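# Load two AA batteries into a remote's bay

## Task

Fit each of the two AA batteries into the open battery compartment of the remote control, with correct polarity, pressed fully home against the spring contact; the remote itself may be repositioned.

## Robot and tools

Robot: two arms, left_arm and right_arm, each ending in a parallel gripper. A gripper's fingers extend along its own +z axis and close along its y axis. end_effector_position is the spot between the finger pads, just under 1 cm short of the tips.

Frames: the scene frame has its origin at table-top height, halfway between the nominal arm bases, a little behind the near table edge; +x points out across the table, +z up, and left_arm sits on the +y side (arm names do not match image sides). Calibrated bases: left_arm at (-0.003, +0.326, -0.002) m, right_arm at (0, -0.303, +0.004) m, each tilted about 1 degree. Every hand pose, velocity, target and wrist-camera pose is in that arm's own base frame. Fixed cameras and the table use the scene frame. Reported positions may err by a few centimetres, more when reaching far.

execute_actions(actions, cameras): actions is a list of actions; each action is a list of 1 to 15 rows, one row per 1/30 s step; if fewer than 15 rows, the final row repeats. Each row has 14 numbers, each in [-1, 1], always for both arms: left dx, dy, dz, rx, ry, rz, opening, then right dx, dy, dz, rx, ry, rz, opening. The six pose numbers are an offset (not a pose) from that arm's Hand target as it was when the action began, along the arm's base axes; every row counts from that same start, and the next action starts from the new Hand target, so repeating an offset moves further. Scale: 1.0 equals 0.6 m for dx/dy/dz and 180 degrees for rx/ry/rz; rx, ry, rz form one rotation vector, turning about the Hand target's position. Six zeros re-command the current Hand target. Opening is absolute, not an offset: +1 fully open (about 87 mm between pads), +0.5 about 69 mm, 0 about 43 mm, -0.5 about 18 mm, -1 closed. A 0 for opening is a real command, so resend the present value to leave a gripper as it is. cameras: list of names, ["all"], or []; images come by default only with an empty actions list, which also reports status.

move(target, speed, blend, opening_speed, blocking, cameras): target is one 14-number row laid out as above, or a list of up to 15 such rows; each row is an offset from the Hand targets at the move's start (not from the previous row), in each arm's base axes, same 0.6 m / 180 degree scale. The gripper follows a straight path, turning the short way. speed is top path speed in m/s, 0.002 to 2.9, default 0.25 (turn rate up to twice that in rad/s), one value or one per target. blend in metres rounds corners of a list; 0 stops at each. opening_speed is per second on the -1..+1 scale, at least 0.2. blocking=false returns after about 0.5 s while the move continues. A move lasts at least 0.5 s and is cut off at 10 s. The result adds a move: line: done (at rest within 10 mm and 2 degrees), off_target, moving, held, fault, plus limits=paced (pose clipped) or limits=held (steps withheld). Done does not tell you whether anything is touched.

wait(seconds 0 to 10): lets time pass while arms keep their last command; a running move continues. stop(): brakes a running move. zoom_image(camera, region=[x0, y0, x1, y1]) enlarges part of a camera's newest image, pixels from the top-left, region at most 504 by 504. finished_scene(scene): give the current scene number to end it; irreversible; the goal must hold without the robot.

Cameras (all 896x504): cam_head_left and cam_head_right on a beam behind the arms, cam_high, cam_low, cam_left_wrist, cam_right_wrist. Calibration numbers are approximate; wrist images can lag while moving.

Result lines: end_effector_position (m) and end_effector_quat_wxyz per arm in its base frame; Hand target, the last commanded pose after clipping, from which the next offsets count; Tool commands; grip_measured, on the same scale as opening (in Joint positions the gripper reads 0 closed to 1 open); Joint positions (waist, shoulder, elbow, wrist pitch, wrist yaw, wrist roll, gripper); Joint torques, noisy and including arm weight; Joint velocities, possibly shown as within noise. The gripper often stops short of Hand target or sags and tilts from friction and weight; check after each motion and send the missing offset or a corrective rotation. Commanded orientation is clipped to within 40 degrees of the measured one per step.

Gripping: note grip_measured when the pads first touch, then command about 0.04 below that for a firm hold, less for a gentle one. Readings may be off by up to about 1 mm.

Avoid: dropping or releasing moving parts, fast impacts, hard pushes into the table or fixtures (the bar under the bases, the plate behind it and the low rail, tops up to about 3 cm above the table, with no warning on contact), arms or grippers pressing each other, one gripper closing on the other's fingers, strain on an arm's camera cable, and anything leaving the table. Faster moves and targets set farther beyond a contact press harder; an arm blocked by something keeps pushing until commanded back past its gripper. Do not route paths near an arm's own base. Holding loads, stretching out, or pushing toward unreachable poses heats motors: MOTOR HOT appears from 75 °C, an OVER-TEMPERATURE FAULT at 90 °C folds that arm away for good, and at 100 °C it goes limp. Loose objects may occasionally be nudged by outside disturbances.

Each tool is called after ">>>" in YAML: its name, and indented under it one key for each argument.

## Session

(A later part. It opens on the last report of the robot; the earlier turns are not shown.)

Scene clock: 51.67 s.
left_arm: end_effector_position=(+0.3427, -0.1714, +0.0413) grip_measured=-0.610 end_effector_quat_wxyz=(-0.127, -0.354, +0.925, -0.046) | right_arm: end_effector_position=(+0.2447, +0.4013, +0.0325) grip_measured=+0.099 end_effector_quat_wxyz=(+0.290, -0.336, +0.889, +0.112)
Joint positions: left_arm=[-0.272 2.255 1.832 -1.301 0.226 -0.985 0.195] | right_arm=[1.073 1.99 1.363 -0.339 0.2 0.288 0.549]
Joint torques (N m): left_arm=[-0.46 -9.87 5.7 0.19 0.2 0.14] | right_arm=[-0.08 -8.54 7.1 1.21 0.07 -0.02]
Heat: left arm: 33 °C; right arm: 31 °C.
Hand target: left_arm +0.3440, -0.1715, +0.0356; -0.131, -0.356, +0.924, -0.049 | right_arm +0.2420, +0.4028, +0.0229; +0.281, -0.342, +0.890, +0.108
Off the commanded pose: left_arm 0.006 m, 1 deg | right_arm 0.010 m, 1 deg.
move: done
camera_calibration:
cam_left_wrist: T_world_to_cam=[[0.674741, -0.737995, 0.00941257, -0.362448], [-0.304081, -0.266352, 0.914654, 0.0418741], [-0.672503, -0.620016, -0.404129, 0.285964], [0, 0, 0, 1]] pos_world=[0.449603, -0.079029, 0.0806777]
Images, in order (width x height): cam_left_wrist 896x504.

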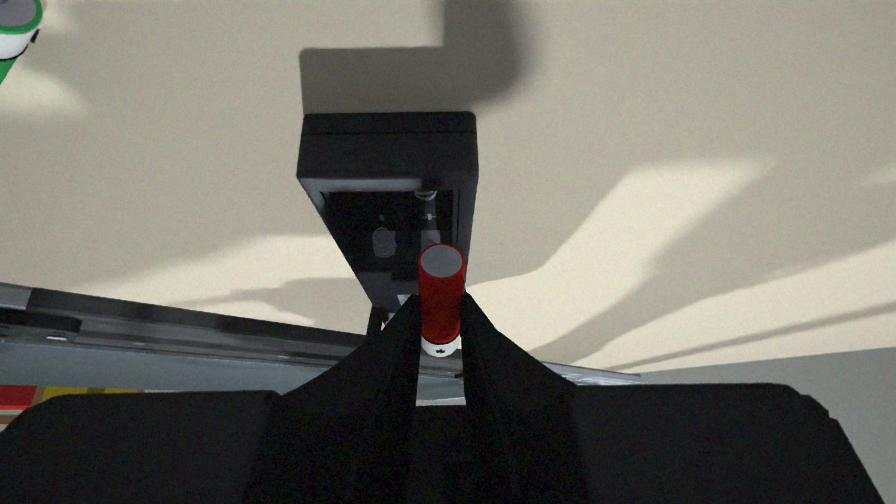

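>>> move:
  target:
    - [-0.006,0.004,0.015,0,0,0,-0.65,0,0,0,0,0,0,0.06]
    - [-0.006,0.004,-0.012,0,0,0,-0.65,0,0,0,0,0,0,0.06]
  speed: 0.08
  cameras: ["cam_left_wrist"]

>>> zoom_image:
  camera: "cam_left_wrist"
  region: [320, 100, 540, 380]

Scene clock: 53.60 s.
left_arm: end_effector_position=(+0.3379, -0.1700, +0.0305) grip_measured=-0.610 end_effector_quat_wxyz=(-0.132, -0.355, +0.925, -0.043) | right_arm: end_effector_position=(+0.2447, +0.4013, +0.0325) grip_measured=+0.099 end_effector_quat_wxyz=(+0.290, -0.336, +0.889, +0.112)
Joint positions: left_arm=[-0.272 2.255 1.786 -1.265 0.226 -0.985 0.195] | right_arm=[1.073 1.99 1.363 -0.339 0.2 0.288 0.549]
Joint torques (N m): left_arm=[-0.16 -10.67 5.71 0.17 0.2 0.18] | right_arm=[-0.08 -8.57 7.06 1.21 0.09 -0.02]
Heat: left arm: 33 °C; right arm: 31 °C.
Hand target: left_arm +0.3404, -0.1691, +0.0285; -0.131, -0.356, +0.924, -0.049 | right_arm +0.2420, +0.4028, +0.0229; +0.281, -0.342, +0.890, +0.108
Off the commanded pose: left_arm 0.003 m, 1 deg | right_arm 0.010 m, 1 deg.
move: done
camera_calibration:
cam_left_wrist: T_world_to_cam=[[0.674802, -0.737999, 0.0000396469, -0.357872], [-0.294274, -0.269026, 0.917076, 0.0468328], [-0.67679, -0.618856, -0.398713, 0.280644], [0, 0, 0, 1]] pos_world=[0.445212, -0.0778315, 0.0689616]
Images, in order (width x height): cam_left_wrist 896x504.

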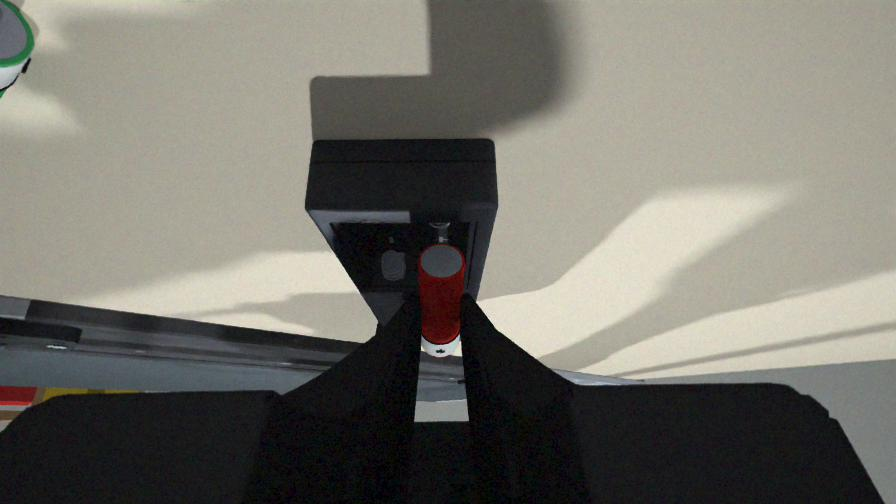

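Scaled by 1.800 from the camera's 896x504 image, which has a finer 1280x720 frame.

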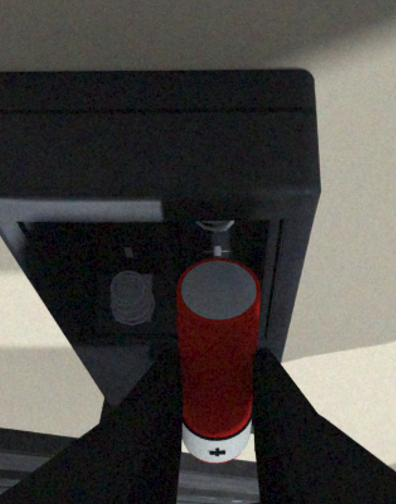

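>>> move:
  target:
    - [-0.0005,0.001,-0.016,0,0,0,-0.65,0,0,0,0,0,0,0.06]
  speed: 0.06
  cameras: ["cam_left_wrist","cam_low"]

>>> zoom_image:
  camera: "cam_left_wrist"
  region: [320, 150, 540, 380]

>>> zoom_image:
  camera: "cam_low"
  region: [570, 240, 650, 300]

Scene clock: 54.83 s.
left_arm: end_effector_position=(+0.3390, -0.1689, +0.0239) grip_measured=-0.610 end_effector_quat_wxyz=(-0.128, -0.356, +0.925, -0.046) | right_arm: end_effector_position=(+0.2447, +0.4013, +0.0325) grip_measured=+0.099 end_effector_quat_wxyz=(+0.290, -0.336, +0.889, +0.112)
Joint positions: left_arm=[-0.268 2.255 1.761 -1.232 0.226 -0.985 0.195] | right_arm=[1.073 1.99 1.363 -0.339 0.2 0.288 0.549]
Joint torques (N m): left_arm=[-0.4 -9.91 5.57 0.16 0.19 0.2] | right_arm=[-0.06 -8.54 7.09 1.2 0.08 -0.03]
Heat: left arm: 33 °C; right arm: 31 °C.
Hand target: left_arm +0.3401, -0.1684, +0.0188; -0.131, -0.356, +0.924, -0.049 | right_arm +0.2420, +0.4028, +0.0229; +0.281, -0.342, +0.890, +0.108
Off the commanded pose: left_arm 0.005 m, 1 deg | right_arm 0.010 m, 1 deg.
move: done
camera_calibration:
cam_left_wrist: T_world_to_cam=[[0.677548, -0.735444, 0.00717922, -0.358351], [-0.300744, -0.268134, 0.915236, 0.0558727], [-0.67118, -0.622275, -0.402853, 0.277118], [0, 0, 0, 1]] pos_world=[0.445599, -0.0761224, 0.0630739]
Images, in order (width x height): cam_low 896x504, cam_left_wrist 896x504.

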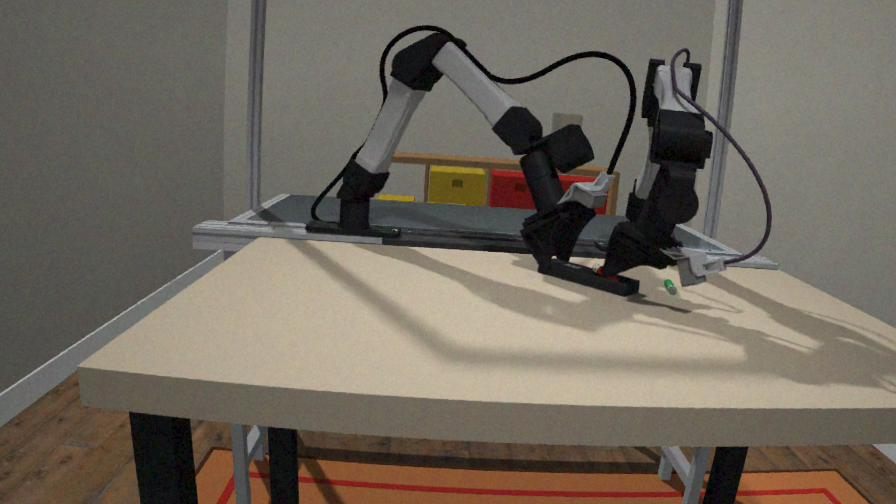

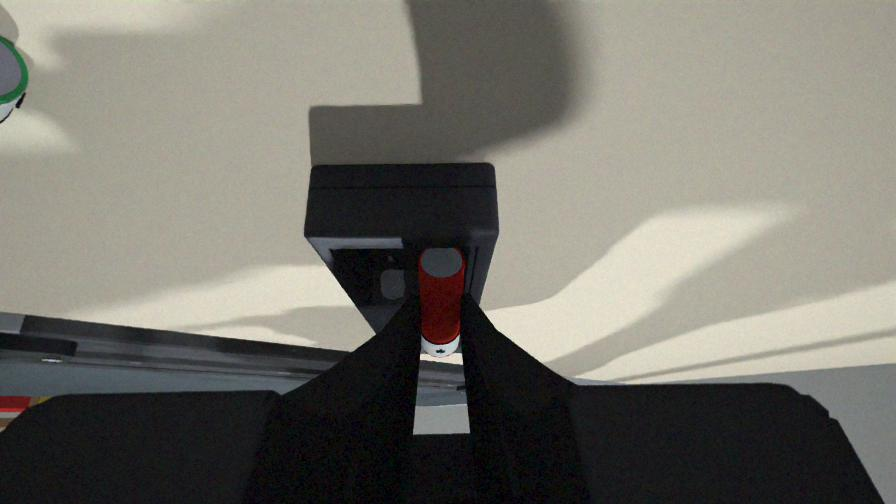

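Scaled by 2.191 from the camera's 896x504 image, which has a finer 1280x720 frame.

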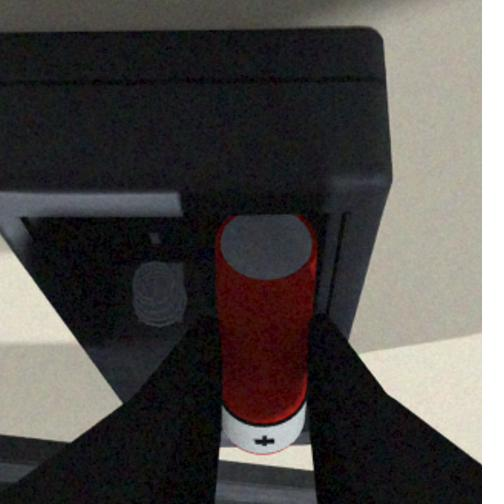

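Scaled by 6.300 from the camera's 896x504 image, which has a finer 1280x720 frame.

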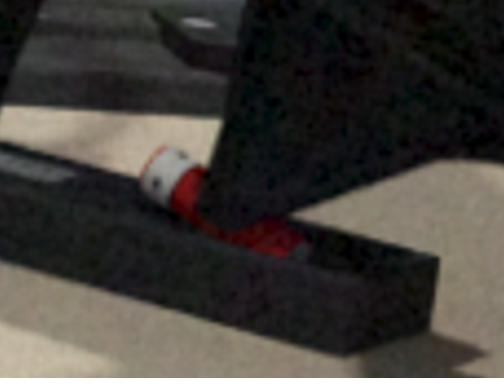

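>>> move:
  target:
    - [0,0,-0.004,0,0,0,-0.65,0,0,0,0,0,0,0.06]
    - [0.012,0.011,-0.006,0.01,-0.012,0,-0.65,0,0,0,0,0,0,0.06]
  speed: 0.06
  cameras: ["cam_left_wrist","cam_low"]

>>> zoom_image:
  camera: "cam_left_wrist"
  region: [320, 150, 540, 380]

>>> zoom_image:
  camera: "cam_low"
  region: [570, 240, 650, 300]

Scene clock: 58.37 s.
left_arm: end_effector_position=(+0.3422, -0.1658, +0.0207) grip_measured=-0.610 end_effector_quat_wxyz=(-0.119, -0.357, +0.926, -0.043) | right_arm: end_effector_position=(+0.2447, +0.4013, +0.0325) grip_measured=+0.099 end_effector_quat_wxyz=(+0.290, -0.336, +0.889, +0.112)
Joint positions: left_arm=[-0.265 2.255 1.755 -1.215 0.21 -0.985 0.195] | right_arm=[1.073 1.99 1.363 -0.339 0.2 0.288 0.549]
Joint torques (N m): left_arm=[-0.34 -10.48 5.55 0.31 -0.05 0.17] | right_arm=[-0.05 -8.53 7.09 1.2 0.07 -0.02]
Heat: left arm: 33 °C; right arm: 31 °C.
Hand target: left_arm +0.3472, -0.1618, +0.0152; -0.108, -0.357, +0.927, -0.042 | right_arm +0.2420, +0.4028, +0.0229; +0.281, -0.342, +0.890, +0.108
Off the commanded pose: left_arm 0.008 m, 1 deg | right_arm 0.010 m, 1 deg.
move: done
camera_calibration:
cam_left_wrist: T_world_to_cam=[[0.67794, -0.735068, 0.00847829, -0.358424], [-0.3144, -0.279502, 0.907211, 0.063547], [-0.664492, -0.6177, -0.420591, 0.278732], [0, 0, 0, 1]] pos_world=[0.448185, -0.0735321, 0.0626207]
Images, in order (width x height): cam_low 896x504, cam_left_wrist 896x504.

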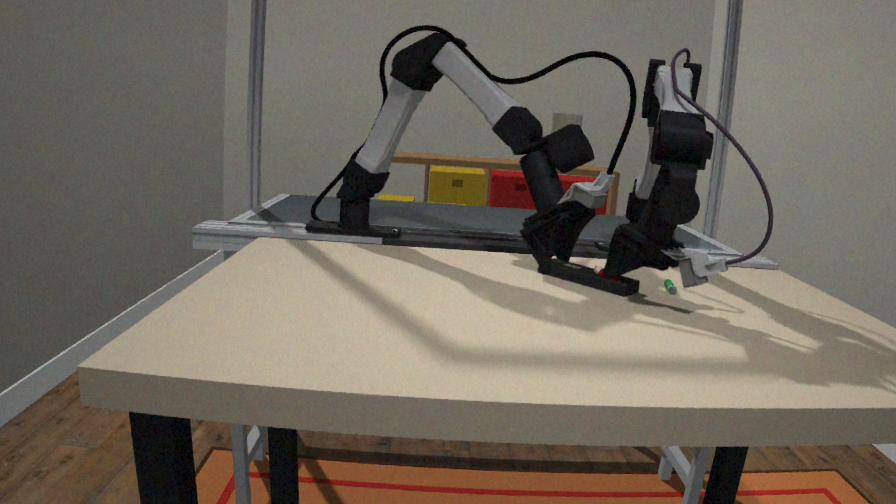

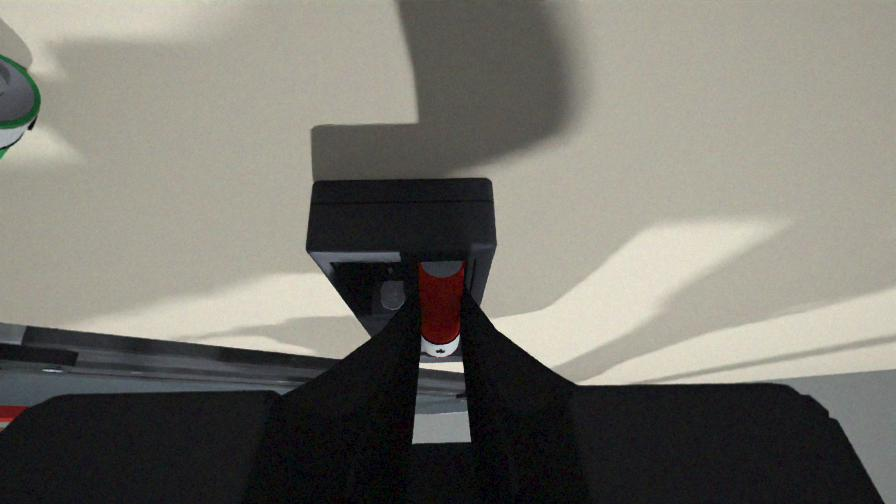

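Scaled by 2.191 from the camera's 896x504 image, which has a finer 1280x720 frame.

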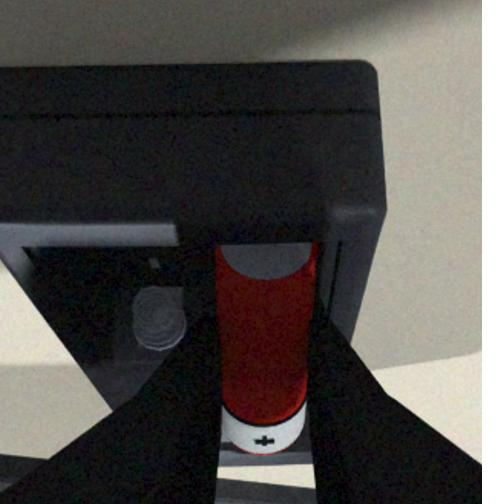

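Scaled by 6.300 from the camera's 896x504 image, which has a finer 1280x720 frame.

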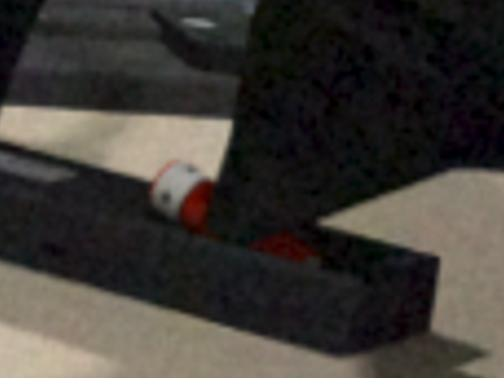

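>>> move:
  target:
    - [0.01,0.009,-0.003,0.006,-0.007,0,-0.65,0,0,0,0,0,0,0.06]
    - [0.014,0.013,-0.006,0.024,-0.028,0,-0.65,0,0,0,0,0,0,0.06]
  speed: 0.06
  cameras: ["cam_left_wrist","cam_low"]

>>> zoom_image:
  camera: "cam_left_wrist"
  region: [320, 150, 540, 380]

>>> zoom_image:
  camera: "cam_low"
  region: [570, 240, 650, 300]

Scene clock: 60.47 s.
left_arm: end_effector_position=(+0.3437, -0.1631, +0.0195) grip_measured=-0.610 end_effector_quat_wxyz=(-0.099, -0.355, +0.929, -0.040) | right_arm: end_effector_position=(+0.2447, +0.4013, +0.0325) grip_measured=+0.099 end_effector_quat_wxyz=(+0.290, -0.336, +0.889, +0.112)
Joint positions: left_arm=[-0.269 2.229 1.722 -1.178 0.181 -0.989 0.195] | right_arm=[1.073 1.99 1.363 -0.339 0.2 0.288 0.549]
Joint torques (N m): left_arm=[-1.13 -11.56 4.57 0.66 -0.69 -0.03] | right_arm=[-0.06 -8.55 7.08 1.2 0.08 -0.02]
Heat: left arm: 33 °C; right arm: 31 °C.
Hand target: left_arm +0.3557, -0.1540, +0.0117; -0.053, -0.358, +0.932, -0.022 | right_arm +0.2420, +0.4028, +0.0229; +0.281, -0.342, +0.890, +0.108
Off the commanded pose: left_arm 0.017 m, 6 deg | right_arm 0.010 m, 1 deg.
move: off_target (left_arm)
camera_calibration:
cam_left_wrist: T_world_to_cam=[[0.674208, -0.738332, 0.0176216, -0.35681], [-0.347296, -0.295895, 0.889849, 0.074851], [-0.65179, -0.606063, -0.455914, 0.279074], [0, 0, 0, 1]] pos_world=[0.448457, -0.0721596, 0.0669154]
Images, in order (width x height): cam_low 896x504, cam_left_wrist 896x504.

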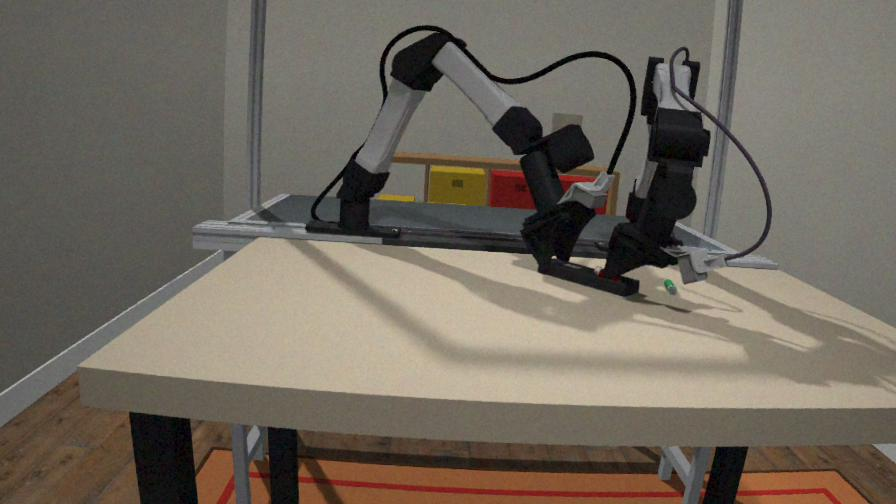

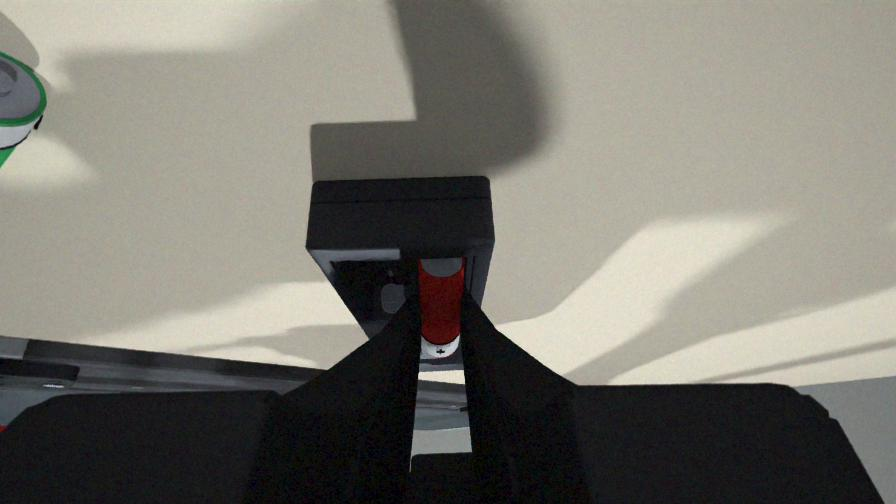

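Scaled by 2.191 from the camera's 896x504 image, which has a finer 1280x720 frame.

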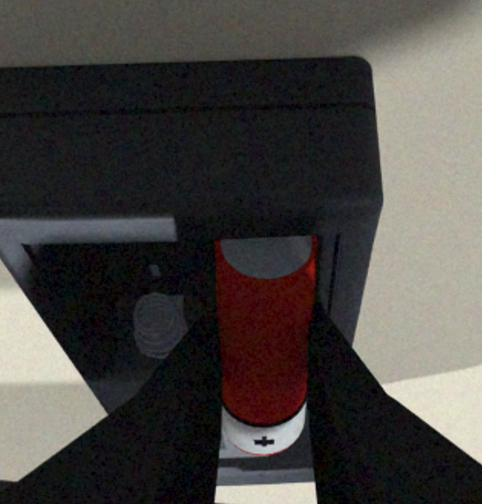

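Scaled by 6.300 from the camera's 896x504 image, which has a finer 1280x720 frame.

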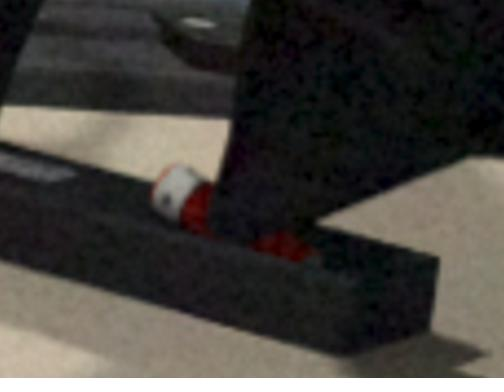

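>>> move:
  target:
    - [0.0,0.0,0.004,-0.035,0.041,0,-0.65,0,0,0,0,0,0,0.06]
    - [0.015,0.013,0.004,-0.035,0.041,0,-0.65,0,0,0,0,0,0,0.06]
  speed: 0.06
  cameras: ["cam_left_wrist","cam_low"]

>>> zoom_image:
  camera: "cam_left_wrist"
  region: [320, 150, 540, 380]

>>> zoom_image:
  camera: "cam_low"
  region: [570, 240, 650, 300]

Scene clock: 63.00 s.
left_arm: end_effector_position=(+0.3475, -0.1572, +0.0208) grip_measured=-0.610 end_effector_quat_wxyz=(-0.162, -0.357, +0.918, -0.054) | right_arm: end_effector_position=(+0.2466, +0.4043, +0.0329) grip_measured=+0.099 end_effector_quat_wxyz=(+0.296, -0.335, +0.887, +0.116)
Joint positions: left_arm=[-0.217 2.335 1.856 -1.308 0.268 -0.929 0.195] | right_arm=[1.073 1.993 1.363 -0.322 0.201 0.286 0.549]
Joint torques (N m): left_arm=[0.9 -9.76 8.73 0.17 -0.28 0.29] | right_arm=[-0.06 -8.95 7.06 1.07 0.05 0]
Heat: left arm: 33 °C; right arm: 31 °C.
Hand target: left_arm +0.3648, -0.1463, +0.0141; -0.133, -0.355, +0.924, -0.050 | right_arm +0.2420, +0.4028, +0.0230; +0.281, -0.342, +0.890, +0.108
Off the commanded pose: left_arm 0.022 m, 3 deg | right_arm 0.011 m, 2 deg.
move: off_target (left_arm, right_arm)
camera_calibration:
cam_left_wrist: T_world_to_cam=[[0.681434, -0.731869, -0.00404242, -0.356087], [-0.245212, -0.233511, 0.940927, 0.0500644], [-0.689579, -0.640188, -0.338585, 0.291065], [0, 0, 0, 1]] pos_world=[0.455638, -0.0625818, 0.0500036]
Images, in order (width x height): cam_low 896x504, cam_left_wrist 896x504.

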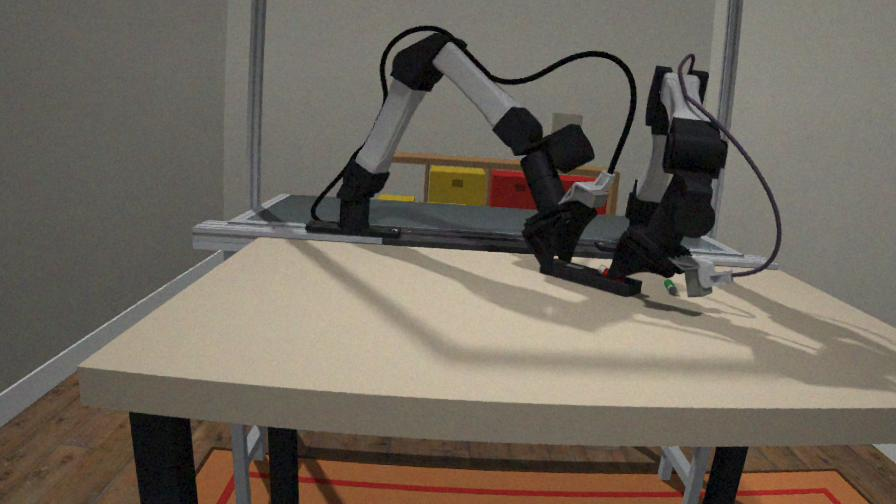

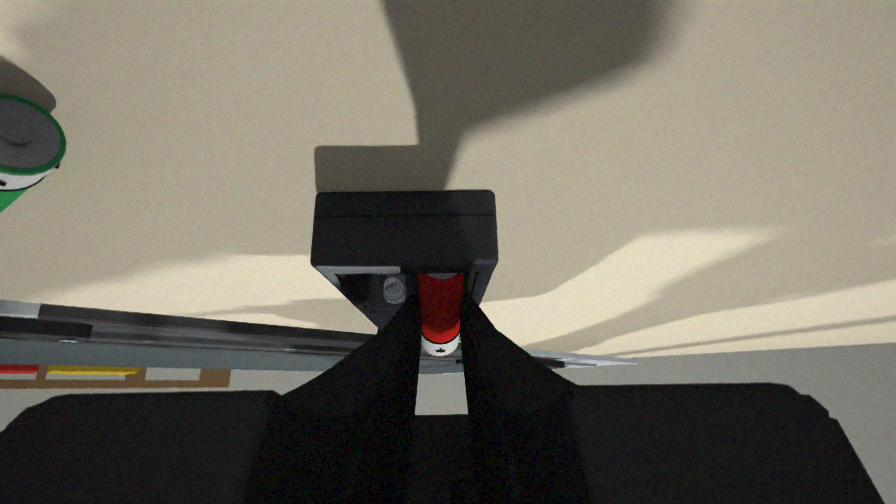

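Scaled by 2.191 from the camera's 896x504 image, which has a finer 1280x720 frame.

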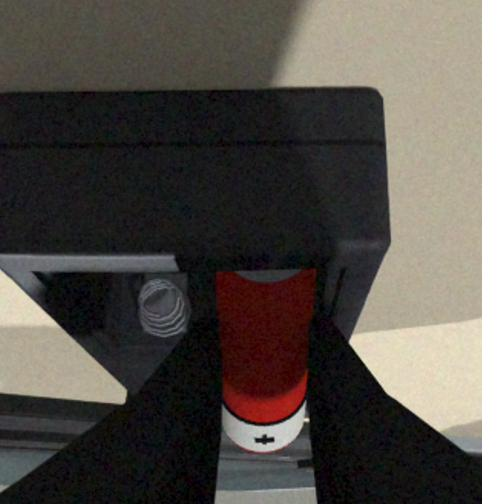

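Scaled by 6.300 from the camera's 896x504 image, which has a finer 1280x720 frame.

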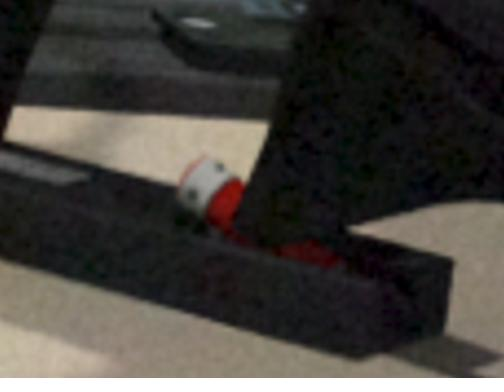

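>>> move:
  target:
    - [0.004,0.004,-0.004,0.04,-0.048,0,-0.65,0,0,0,0,0,0,0.06]
    - [0.004,0.004,-0.01,0.07,-0.083,0,-0.65,0,0,0,0,0,0,0.06]
  speed: 0.06
  cameras: ["cam_left_wrist","cam_low"]

>>> zoom_image:
  camera: "cam_left_wrist"
  region: [320, 150, 540, 380]

>>> zoom_image:
  camera: "cam_low"
  region: [570, 240, 650, 300]

Scene clock: 66.87 s.
left_arm: end_effector_position=(+0.3484, -0.1571, +0.0199) grip_measured=-0.611 end_effector_quat_wxyz=(-0.031, -0.352, +0.935, -0.016) | right_arm: end_effector_position=(+0.2468, +0.4047, +0.0329) grip_measured=+0.099 end_effector_quat_wxyz=(+0.296, -0.335, +0.887, +0.116)
Joint positions: left_arm=[-0.301 2.153 1.64 -1.086 0.064 -1.021 0.195] | right_arm=[1.073 1.994 1.363 -0.32 0.201 0.286 0.549]
Joint torques (N m): left_arm=[-0.79 -10.39 4.46 1.03 -0.98 -0.02] | right_arm=[-0.09 -8.98 7.12 1.05 0.06 0]
Heat: left arm: 34 °C; right arm: 31 °C.
Hand target: left_arm +0.3671, -0.1439, +0.0081; +0.028, -0.358, +0.933, +0.005 | right_arm +0.2420, +0.4028, +0.0230; +0.281, -0.342, +0.890, +0.108
Off the commanded pose: left_arm 0.026 m, 7 deg | right_arm 0.011 m, 2 deg.
move: off_target (left_arm, right_arm)
camera_calibration:
cam_left_wrist: T_world_to_cam=[[0.66538, -0.746102, 0.0245026, -0.353916], [-0.445937, -0.370939, 0.814582, 0.101981], [-0.598673, -0.552934, -0.57953, 0.278233], [0, 0, 0, 1]] pos_world=[0.447537, -0.0723839, 0.0868442]
Images, in order (width x height): cam_low 896x504, cam_left_wrist 896x504.

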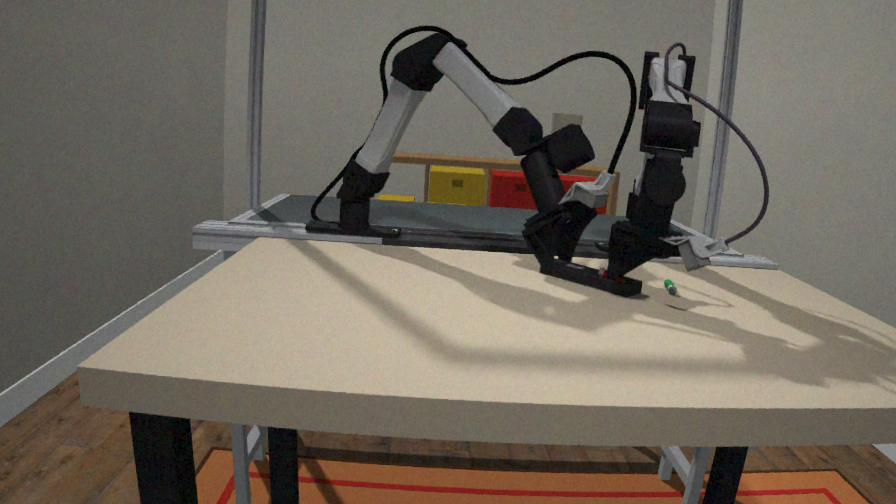

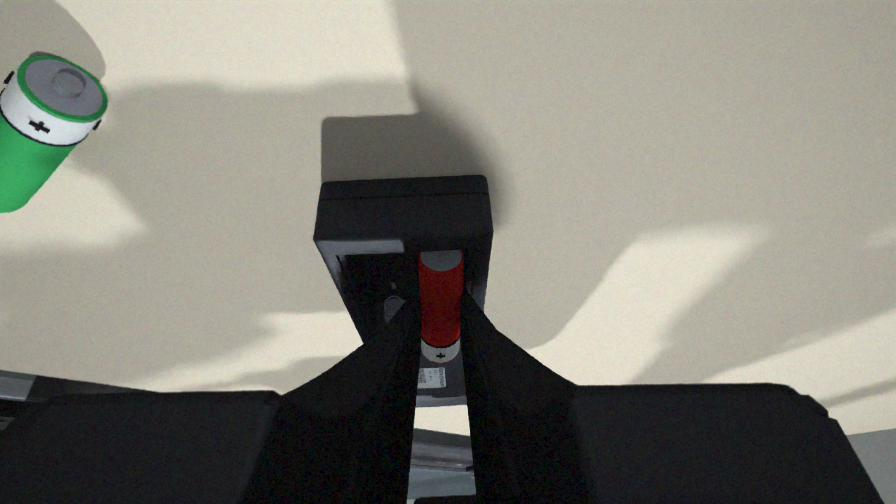

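Scaled by 2.191 from the camera's 896x504 image, which has a finer 1280x720 frame.

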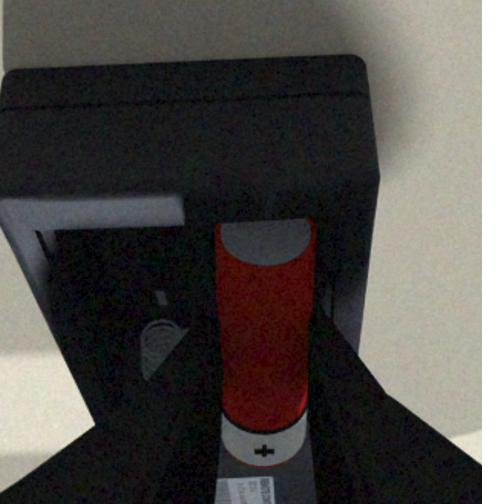

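Scaled by 6.300 from the camera's 896x504 image, which has a finer 1280x720 frame.

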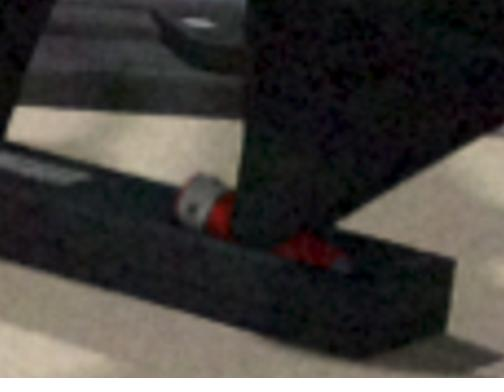

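>>> zoom_image:
  camera: "cam_left_wrist"
  region: [390, 240, 510, 410]

>>> wait:
  seconds: 0.1
  cameras: ["cam_head_right","cam_head_left","cam_right_wrist"]

>>> zoom_image:
  camera: "cam_head_right"
  region: [260, 235, 340, 305]

>>> zoom_image:
  camera: "cam_head_left"
  region: [250, 235, 330, 305]

Scaled by 2.965 from the camera's 896x504 image, which has a finer 1280x720 frame.

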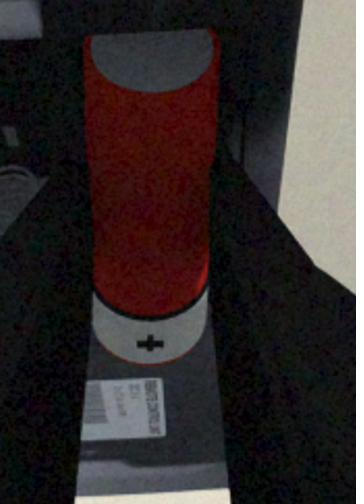

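Scene clock: 67.23 s.
left_arm: end_effector_position=(+0.3484, -0.1571, +0.0199) grip_measured=-0.611 end_effector_quat_wxyz=(-0.031, -0.353, +0.935, -0.016) | right_arm: end_effector_position=(+0.2468, +0.4047, +0.0329) grip_measured=+0.099 end_effector_quat_wxyz=(+0.296, -0.335, +0.887, +0.116)
Joint positions: left_arm=[-0.301 2.153 1.64 -1.086 0.064 -1.022 0.195] | right_arm=[1.073 1.994 1.363 -0.32 0.201 0.286 0.549]
Joint torques (N m): left_arm=[-0.77 -10.39 4.46 1.05 -0.96 -0.02] | right_arm=[-0.1 -8.99 7.09 1.06 0.06 0]
Heat: left arm: 34 °C; right arm: 31 °C.
Hand target: left_arm +0.3671, -0.1439, +0.0081; +0.028, -0.358, +0.933, +0.005 | right_arm +0.2420, +0.4028, +0.0230; +0.281, -0.342, +0.890, +0.108
Tool commands: left_gripper/opening=-0.65 right_gripper/opening=+0.06
Off the commanded pose: left_arm 0.026 m, 7 deg | right_arm 0.011 m, 2 deg.
wait: 0.10 s; at rest from the start
camera_calibration:
cam_right_wrist: T_world_to_cam=[[0.664436, -0.747343, -0.00170172, 0.136635], [-0.719245, -0.64007, 0.270179, 0.440847], [-0.203005, -0.178292, -0.962809, 0.296756], [0, 0, 0, 1]] pos_world=[0.286535, 0.437195, 0.166844]
Images, in order (width x height): cam_head_left 896x504, cam_head_right 896x504, cam_right_wrist 896x504.

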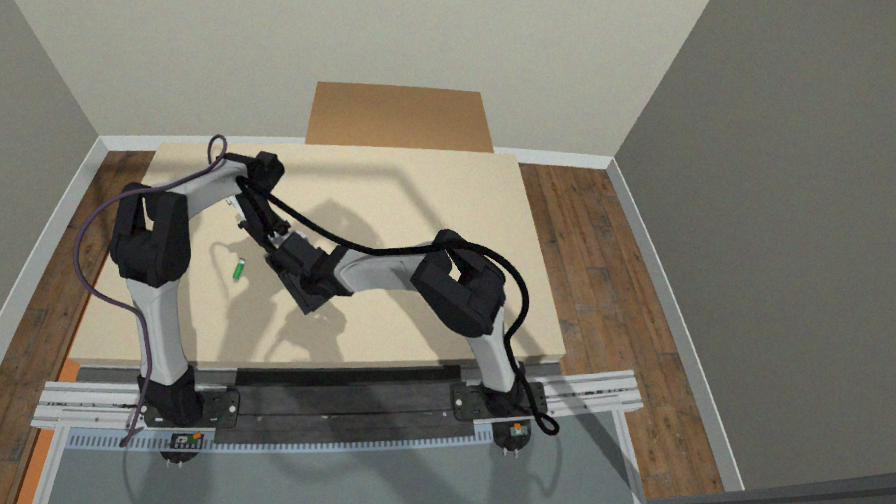

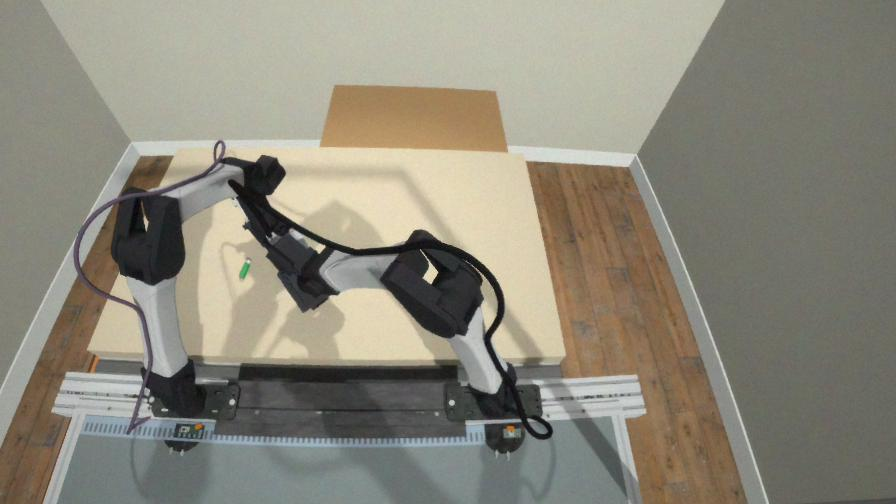

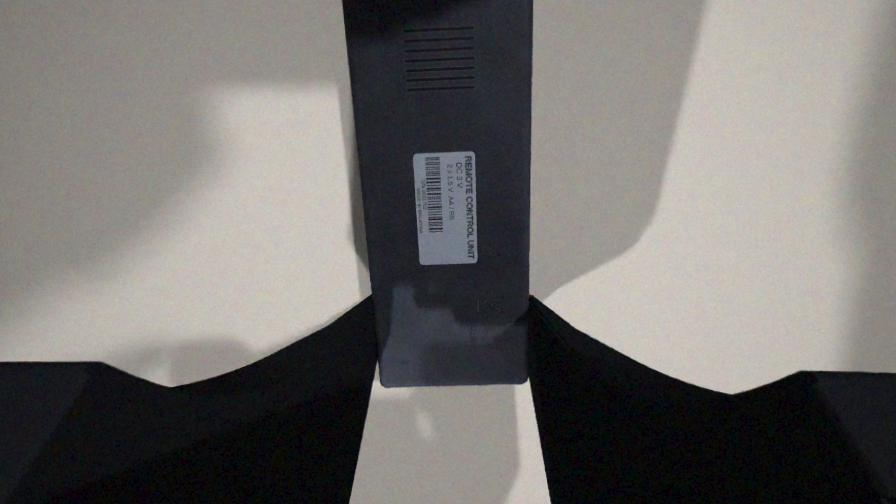

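Scaled by 6.300 from the camera's 896x504 image, which has a finer 1280x720 frame.

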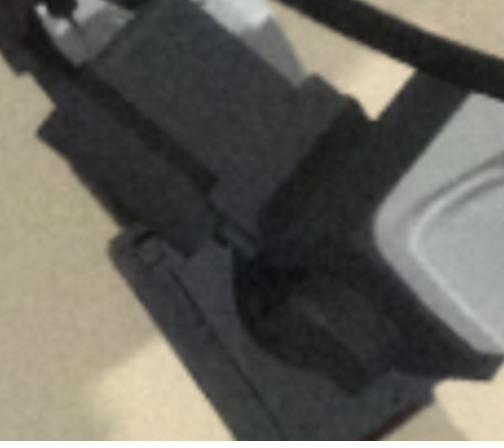

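Scaled by 6.300 from the camera's 896x504 image, which has a finer 1280x720 frame.

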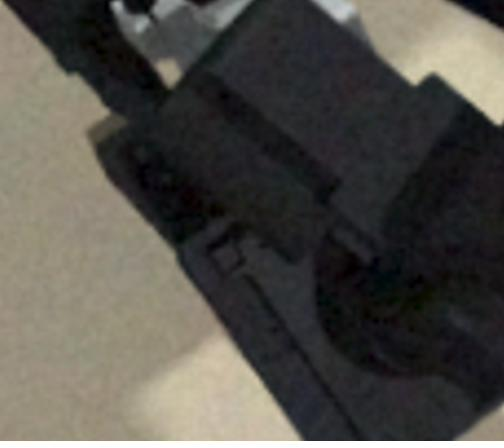

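>>> move:
  target:
    - [0.0,0.0,0.006,-0.06,0.071,0,-0.65,0,0,0,0,0,0,0.03]
    - [0.01,0.008,0.008,-0.06,0.071,0,-0.65,-0.012,-0.011,0,0,0,0,0.03]
  speed: 0.06
  cameras: ["cam_left_wrist","cam_low"]

>>> zoom_image:
  camera: "cam_left_wrist"
  region: [320, 150, 540, 380]

>>> zoom_image:
  camera: "cam_low"
  region: [570, 240, 650, 300]

Scene clock: 72.03 s.
left_arm: end_effector_position=(+0.3504, -0.1534, +0.0214) grip_measured=-0.611 end_effector_quat_wxyz=(-0.149, -0.356, +0.921, -0.046) | right_arm: end_effector_position=(+0.2482, +0.4076, +0.0332) grip_measured=+0.098 end_effector_quat_wxyz=(+0.303, -0.333, +0.884, +0.121)
Joint positions: left_arm=[-0.217 2.328 1.859 -1.304 0.242 -0.93 0.195] | right_arm=[1.074 1.994 1.355 -0.294 0.204 0.286 0.549]
Joint torques (N m): left_arm=[1.43 -9.76 8.92 0.34 -0.41 0.27] | right_arm=[0.51 -11.96 3.67 0.94 0.06 0.08]
Heat: left arm: 33 °C; right arm: 31 °C.
Hand target: left_arm +0.3731, -0.1391, +0.0129; -0.110, -0.356, +0.927, -0.042 | right_arm +0.2347, +0.3963, +0.0230; +0.281, -0.342, +0.890, +0.108
Off the commanded pose: left_arm 0.028 m, 5 deg | right_arm 0.020 m, 3 deg.
move: off_target (left_arm, right_arm)
camera_calibration:
cam_left_wrist: T_world_to_cam=[[0.678081, -0.734952, -0.0072798, -0.354556], [-0.264381, -0.253141, 0.930603, 0.0549438], [-0.685791, -0.629099, -0.365957, 0.296719], [0, 0, 0, 1]] pos_world=[0.458431, -0.0600074, 0.0548744]
Images, in order (width x height): cam_low 896x504, cam_left_wrist 896x504.

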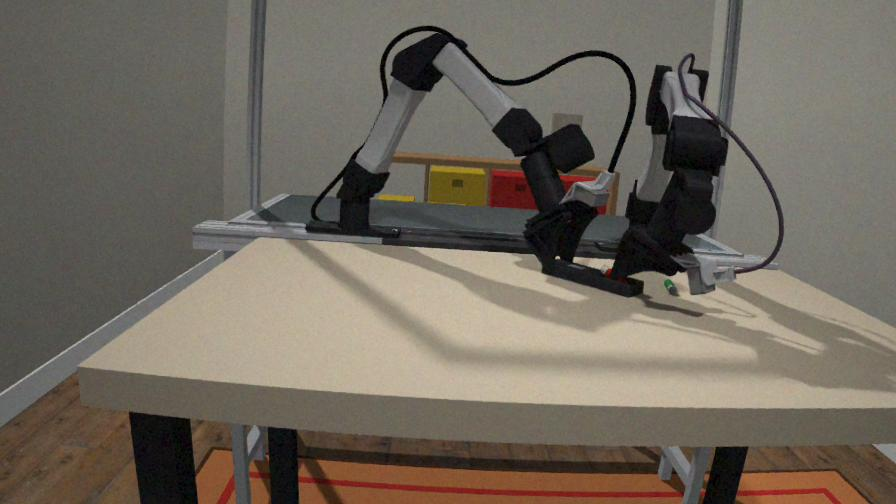

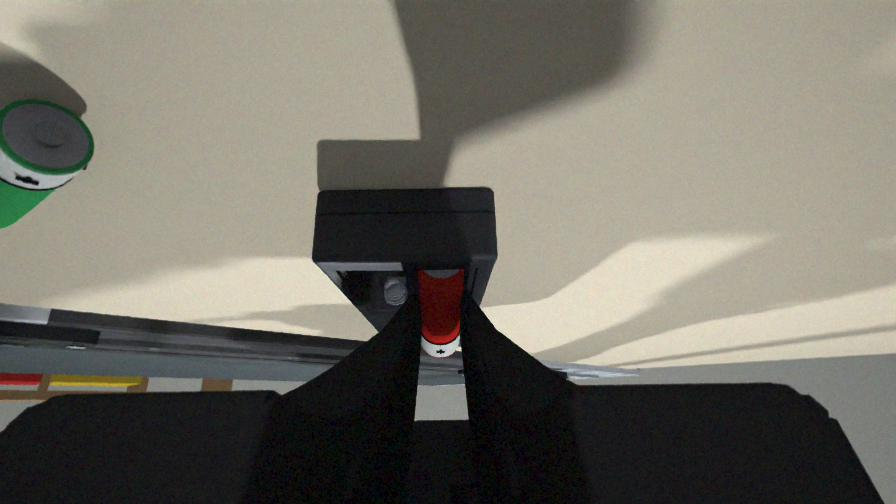

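Scaled by 2.191 from the camera's 896x504 image, which has a finer 1280x720 frame.

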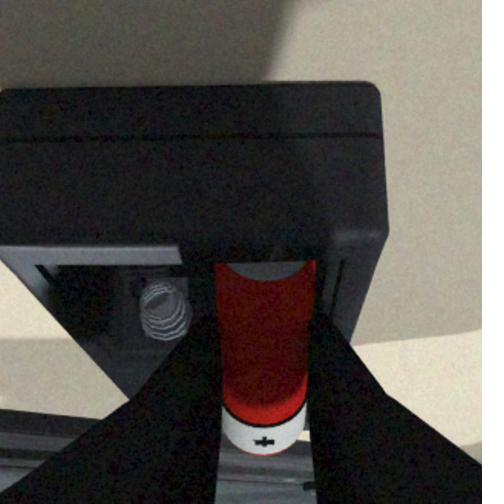

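Scaled by 6.300 from the camera's 896x504 image, which has a finer 1280x720 frame.

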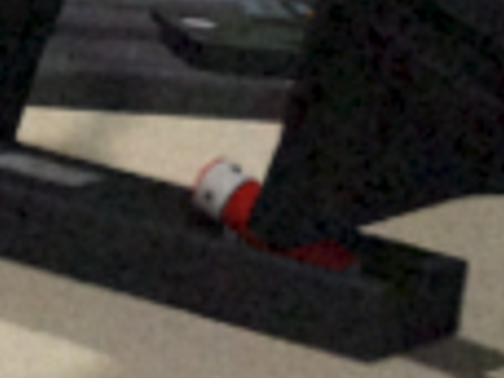

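>>> move:
  target:
    - [0.0,0.0,0.0,0,0,0,-0.7,-0.03,-0.027,0,0,0,0,0.0]
  speed: 0.06
  cameras: ["cam_left_wrist","cam_low"]

>>> zoom_image:
  camera: "cam_left_wrist"
  region: [320, 150, 540, 380]

>>> zoom_image:
  camera: "cam_low"
  region: [570, 240, 650, 300]

Scene clock: 73.23 s.
left_arm: end_effector_position=(+0.3447, -0.1546, +0.0229) grip_measured=-0.611 end_effector_quat_wxyz=(-0.165, -0.357, +0.918, -0.045) | right_arm: end_effector_position=(+0.2400, +0.4038, +0.0332) grip_measured=+0.097 end_effector_quat_wxyz=(+0.323, -0.333, +0.876, +0.133)
Joint positions: left_arm=[-0.217 2.333 1.86 -1.328 0.257 -0.929 0.195] | right_arm=[1.091 1.941 1.254 -0.198 0.218 0.286 0.549]
Joint torques (N m): left_arm=[1.46 -10.1 9.03 0.51 -0.56 0.26] | right_arm=[0.96 -13.56 3.11 0.43 0.08 0.25]
Heat: left arm: 33 °C; right arm: 31 °C.
Hand target: left_arm +0.3732, -0.1391, +0.0129; -0.110, -0.356, +0.927, -0.042 | right_arm +0.2168, +0.3800, +0.0229; +0.281, -0.342, +0.890, +0.108
Off the commanded pose: left_arm 0.034 m, 6 deg | right_arm 0.035 m, 6 deg.
move: off_target (left_arm, right_arm)
camera_calibration:
cam_left_wrist: T_world_to_cam=[[0.679464, -0.733399, -0.02134, -0.351435], [-0.235498, -0.245541, 0.940346, 0.0427712], [-0.694888, -0.633905, -0.33955, 0.294277], [0, 0, 0, 1]] pos_world=[0.453349, -0.0606961, 0.0522026]
Images, in order (width x height): cam_low 896x504, cam_left_wrist 896x504.

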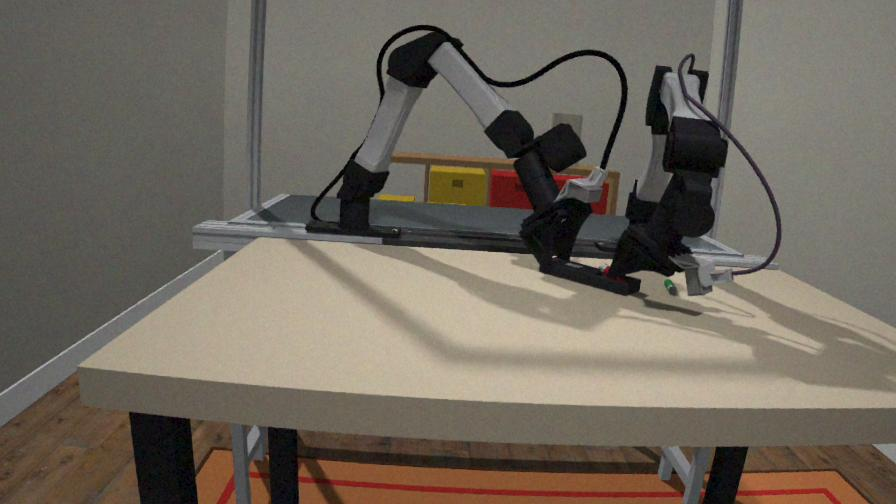

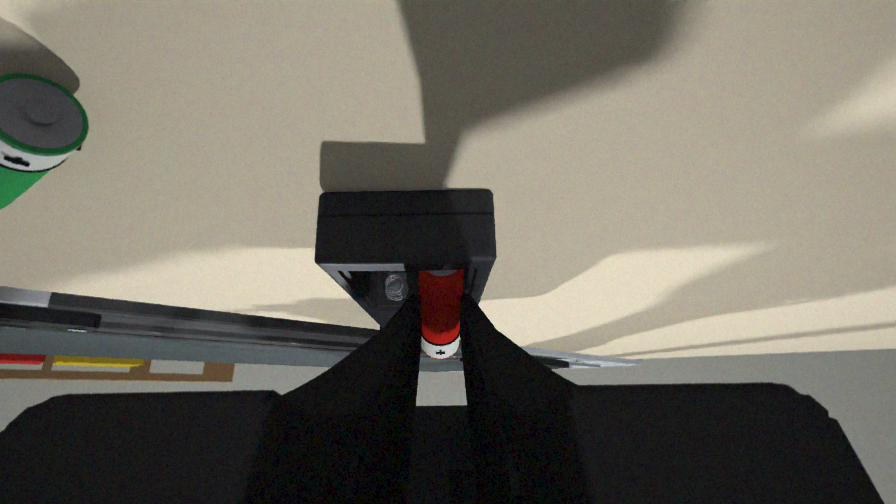

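Scaled by 2.191 from the camera's 896x504 image, which has a finer 1280x720 frame.

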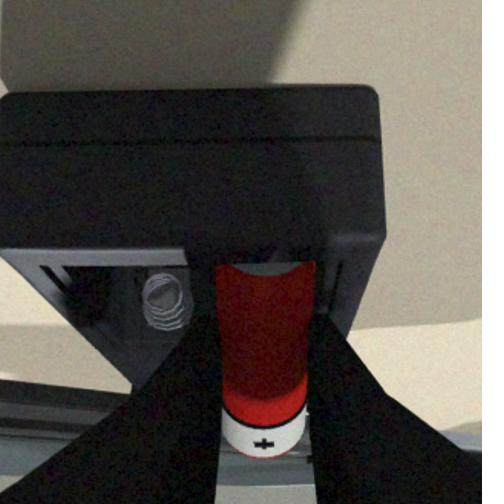

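Scaled by 6.300 from the camera's 896x504 image, which has a finer 1280x720 frame.

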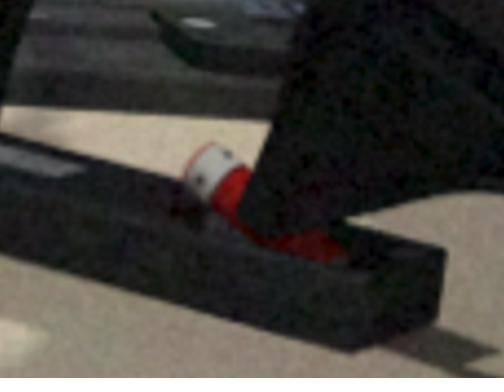

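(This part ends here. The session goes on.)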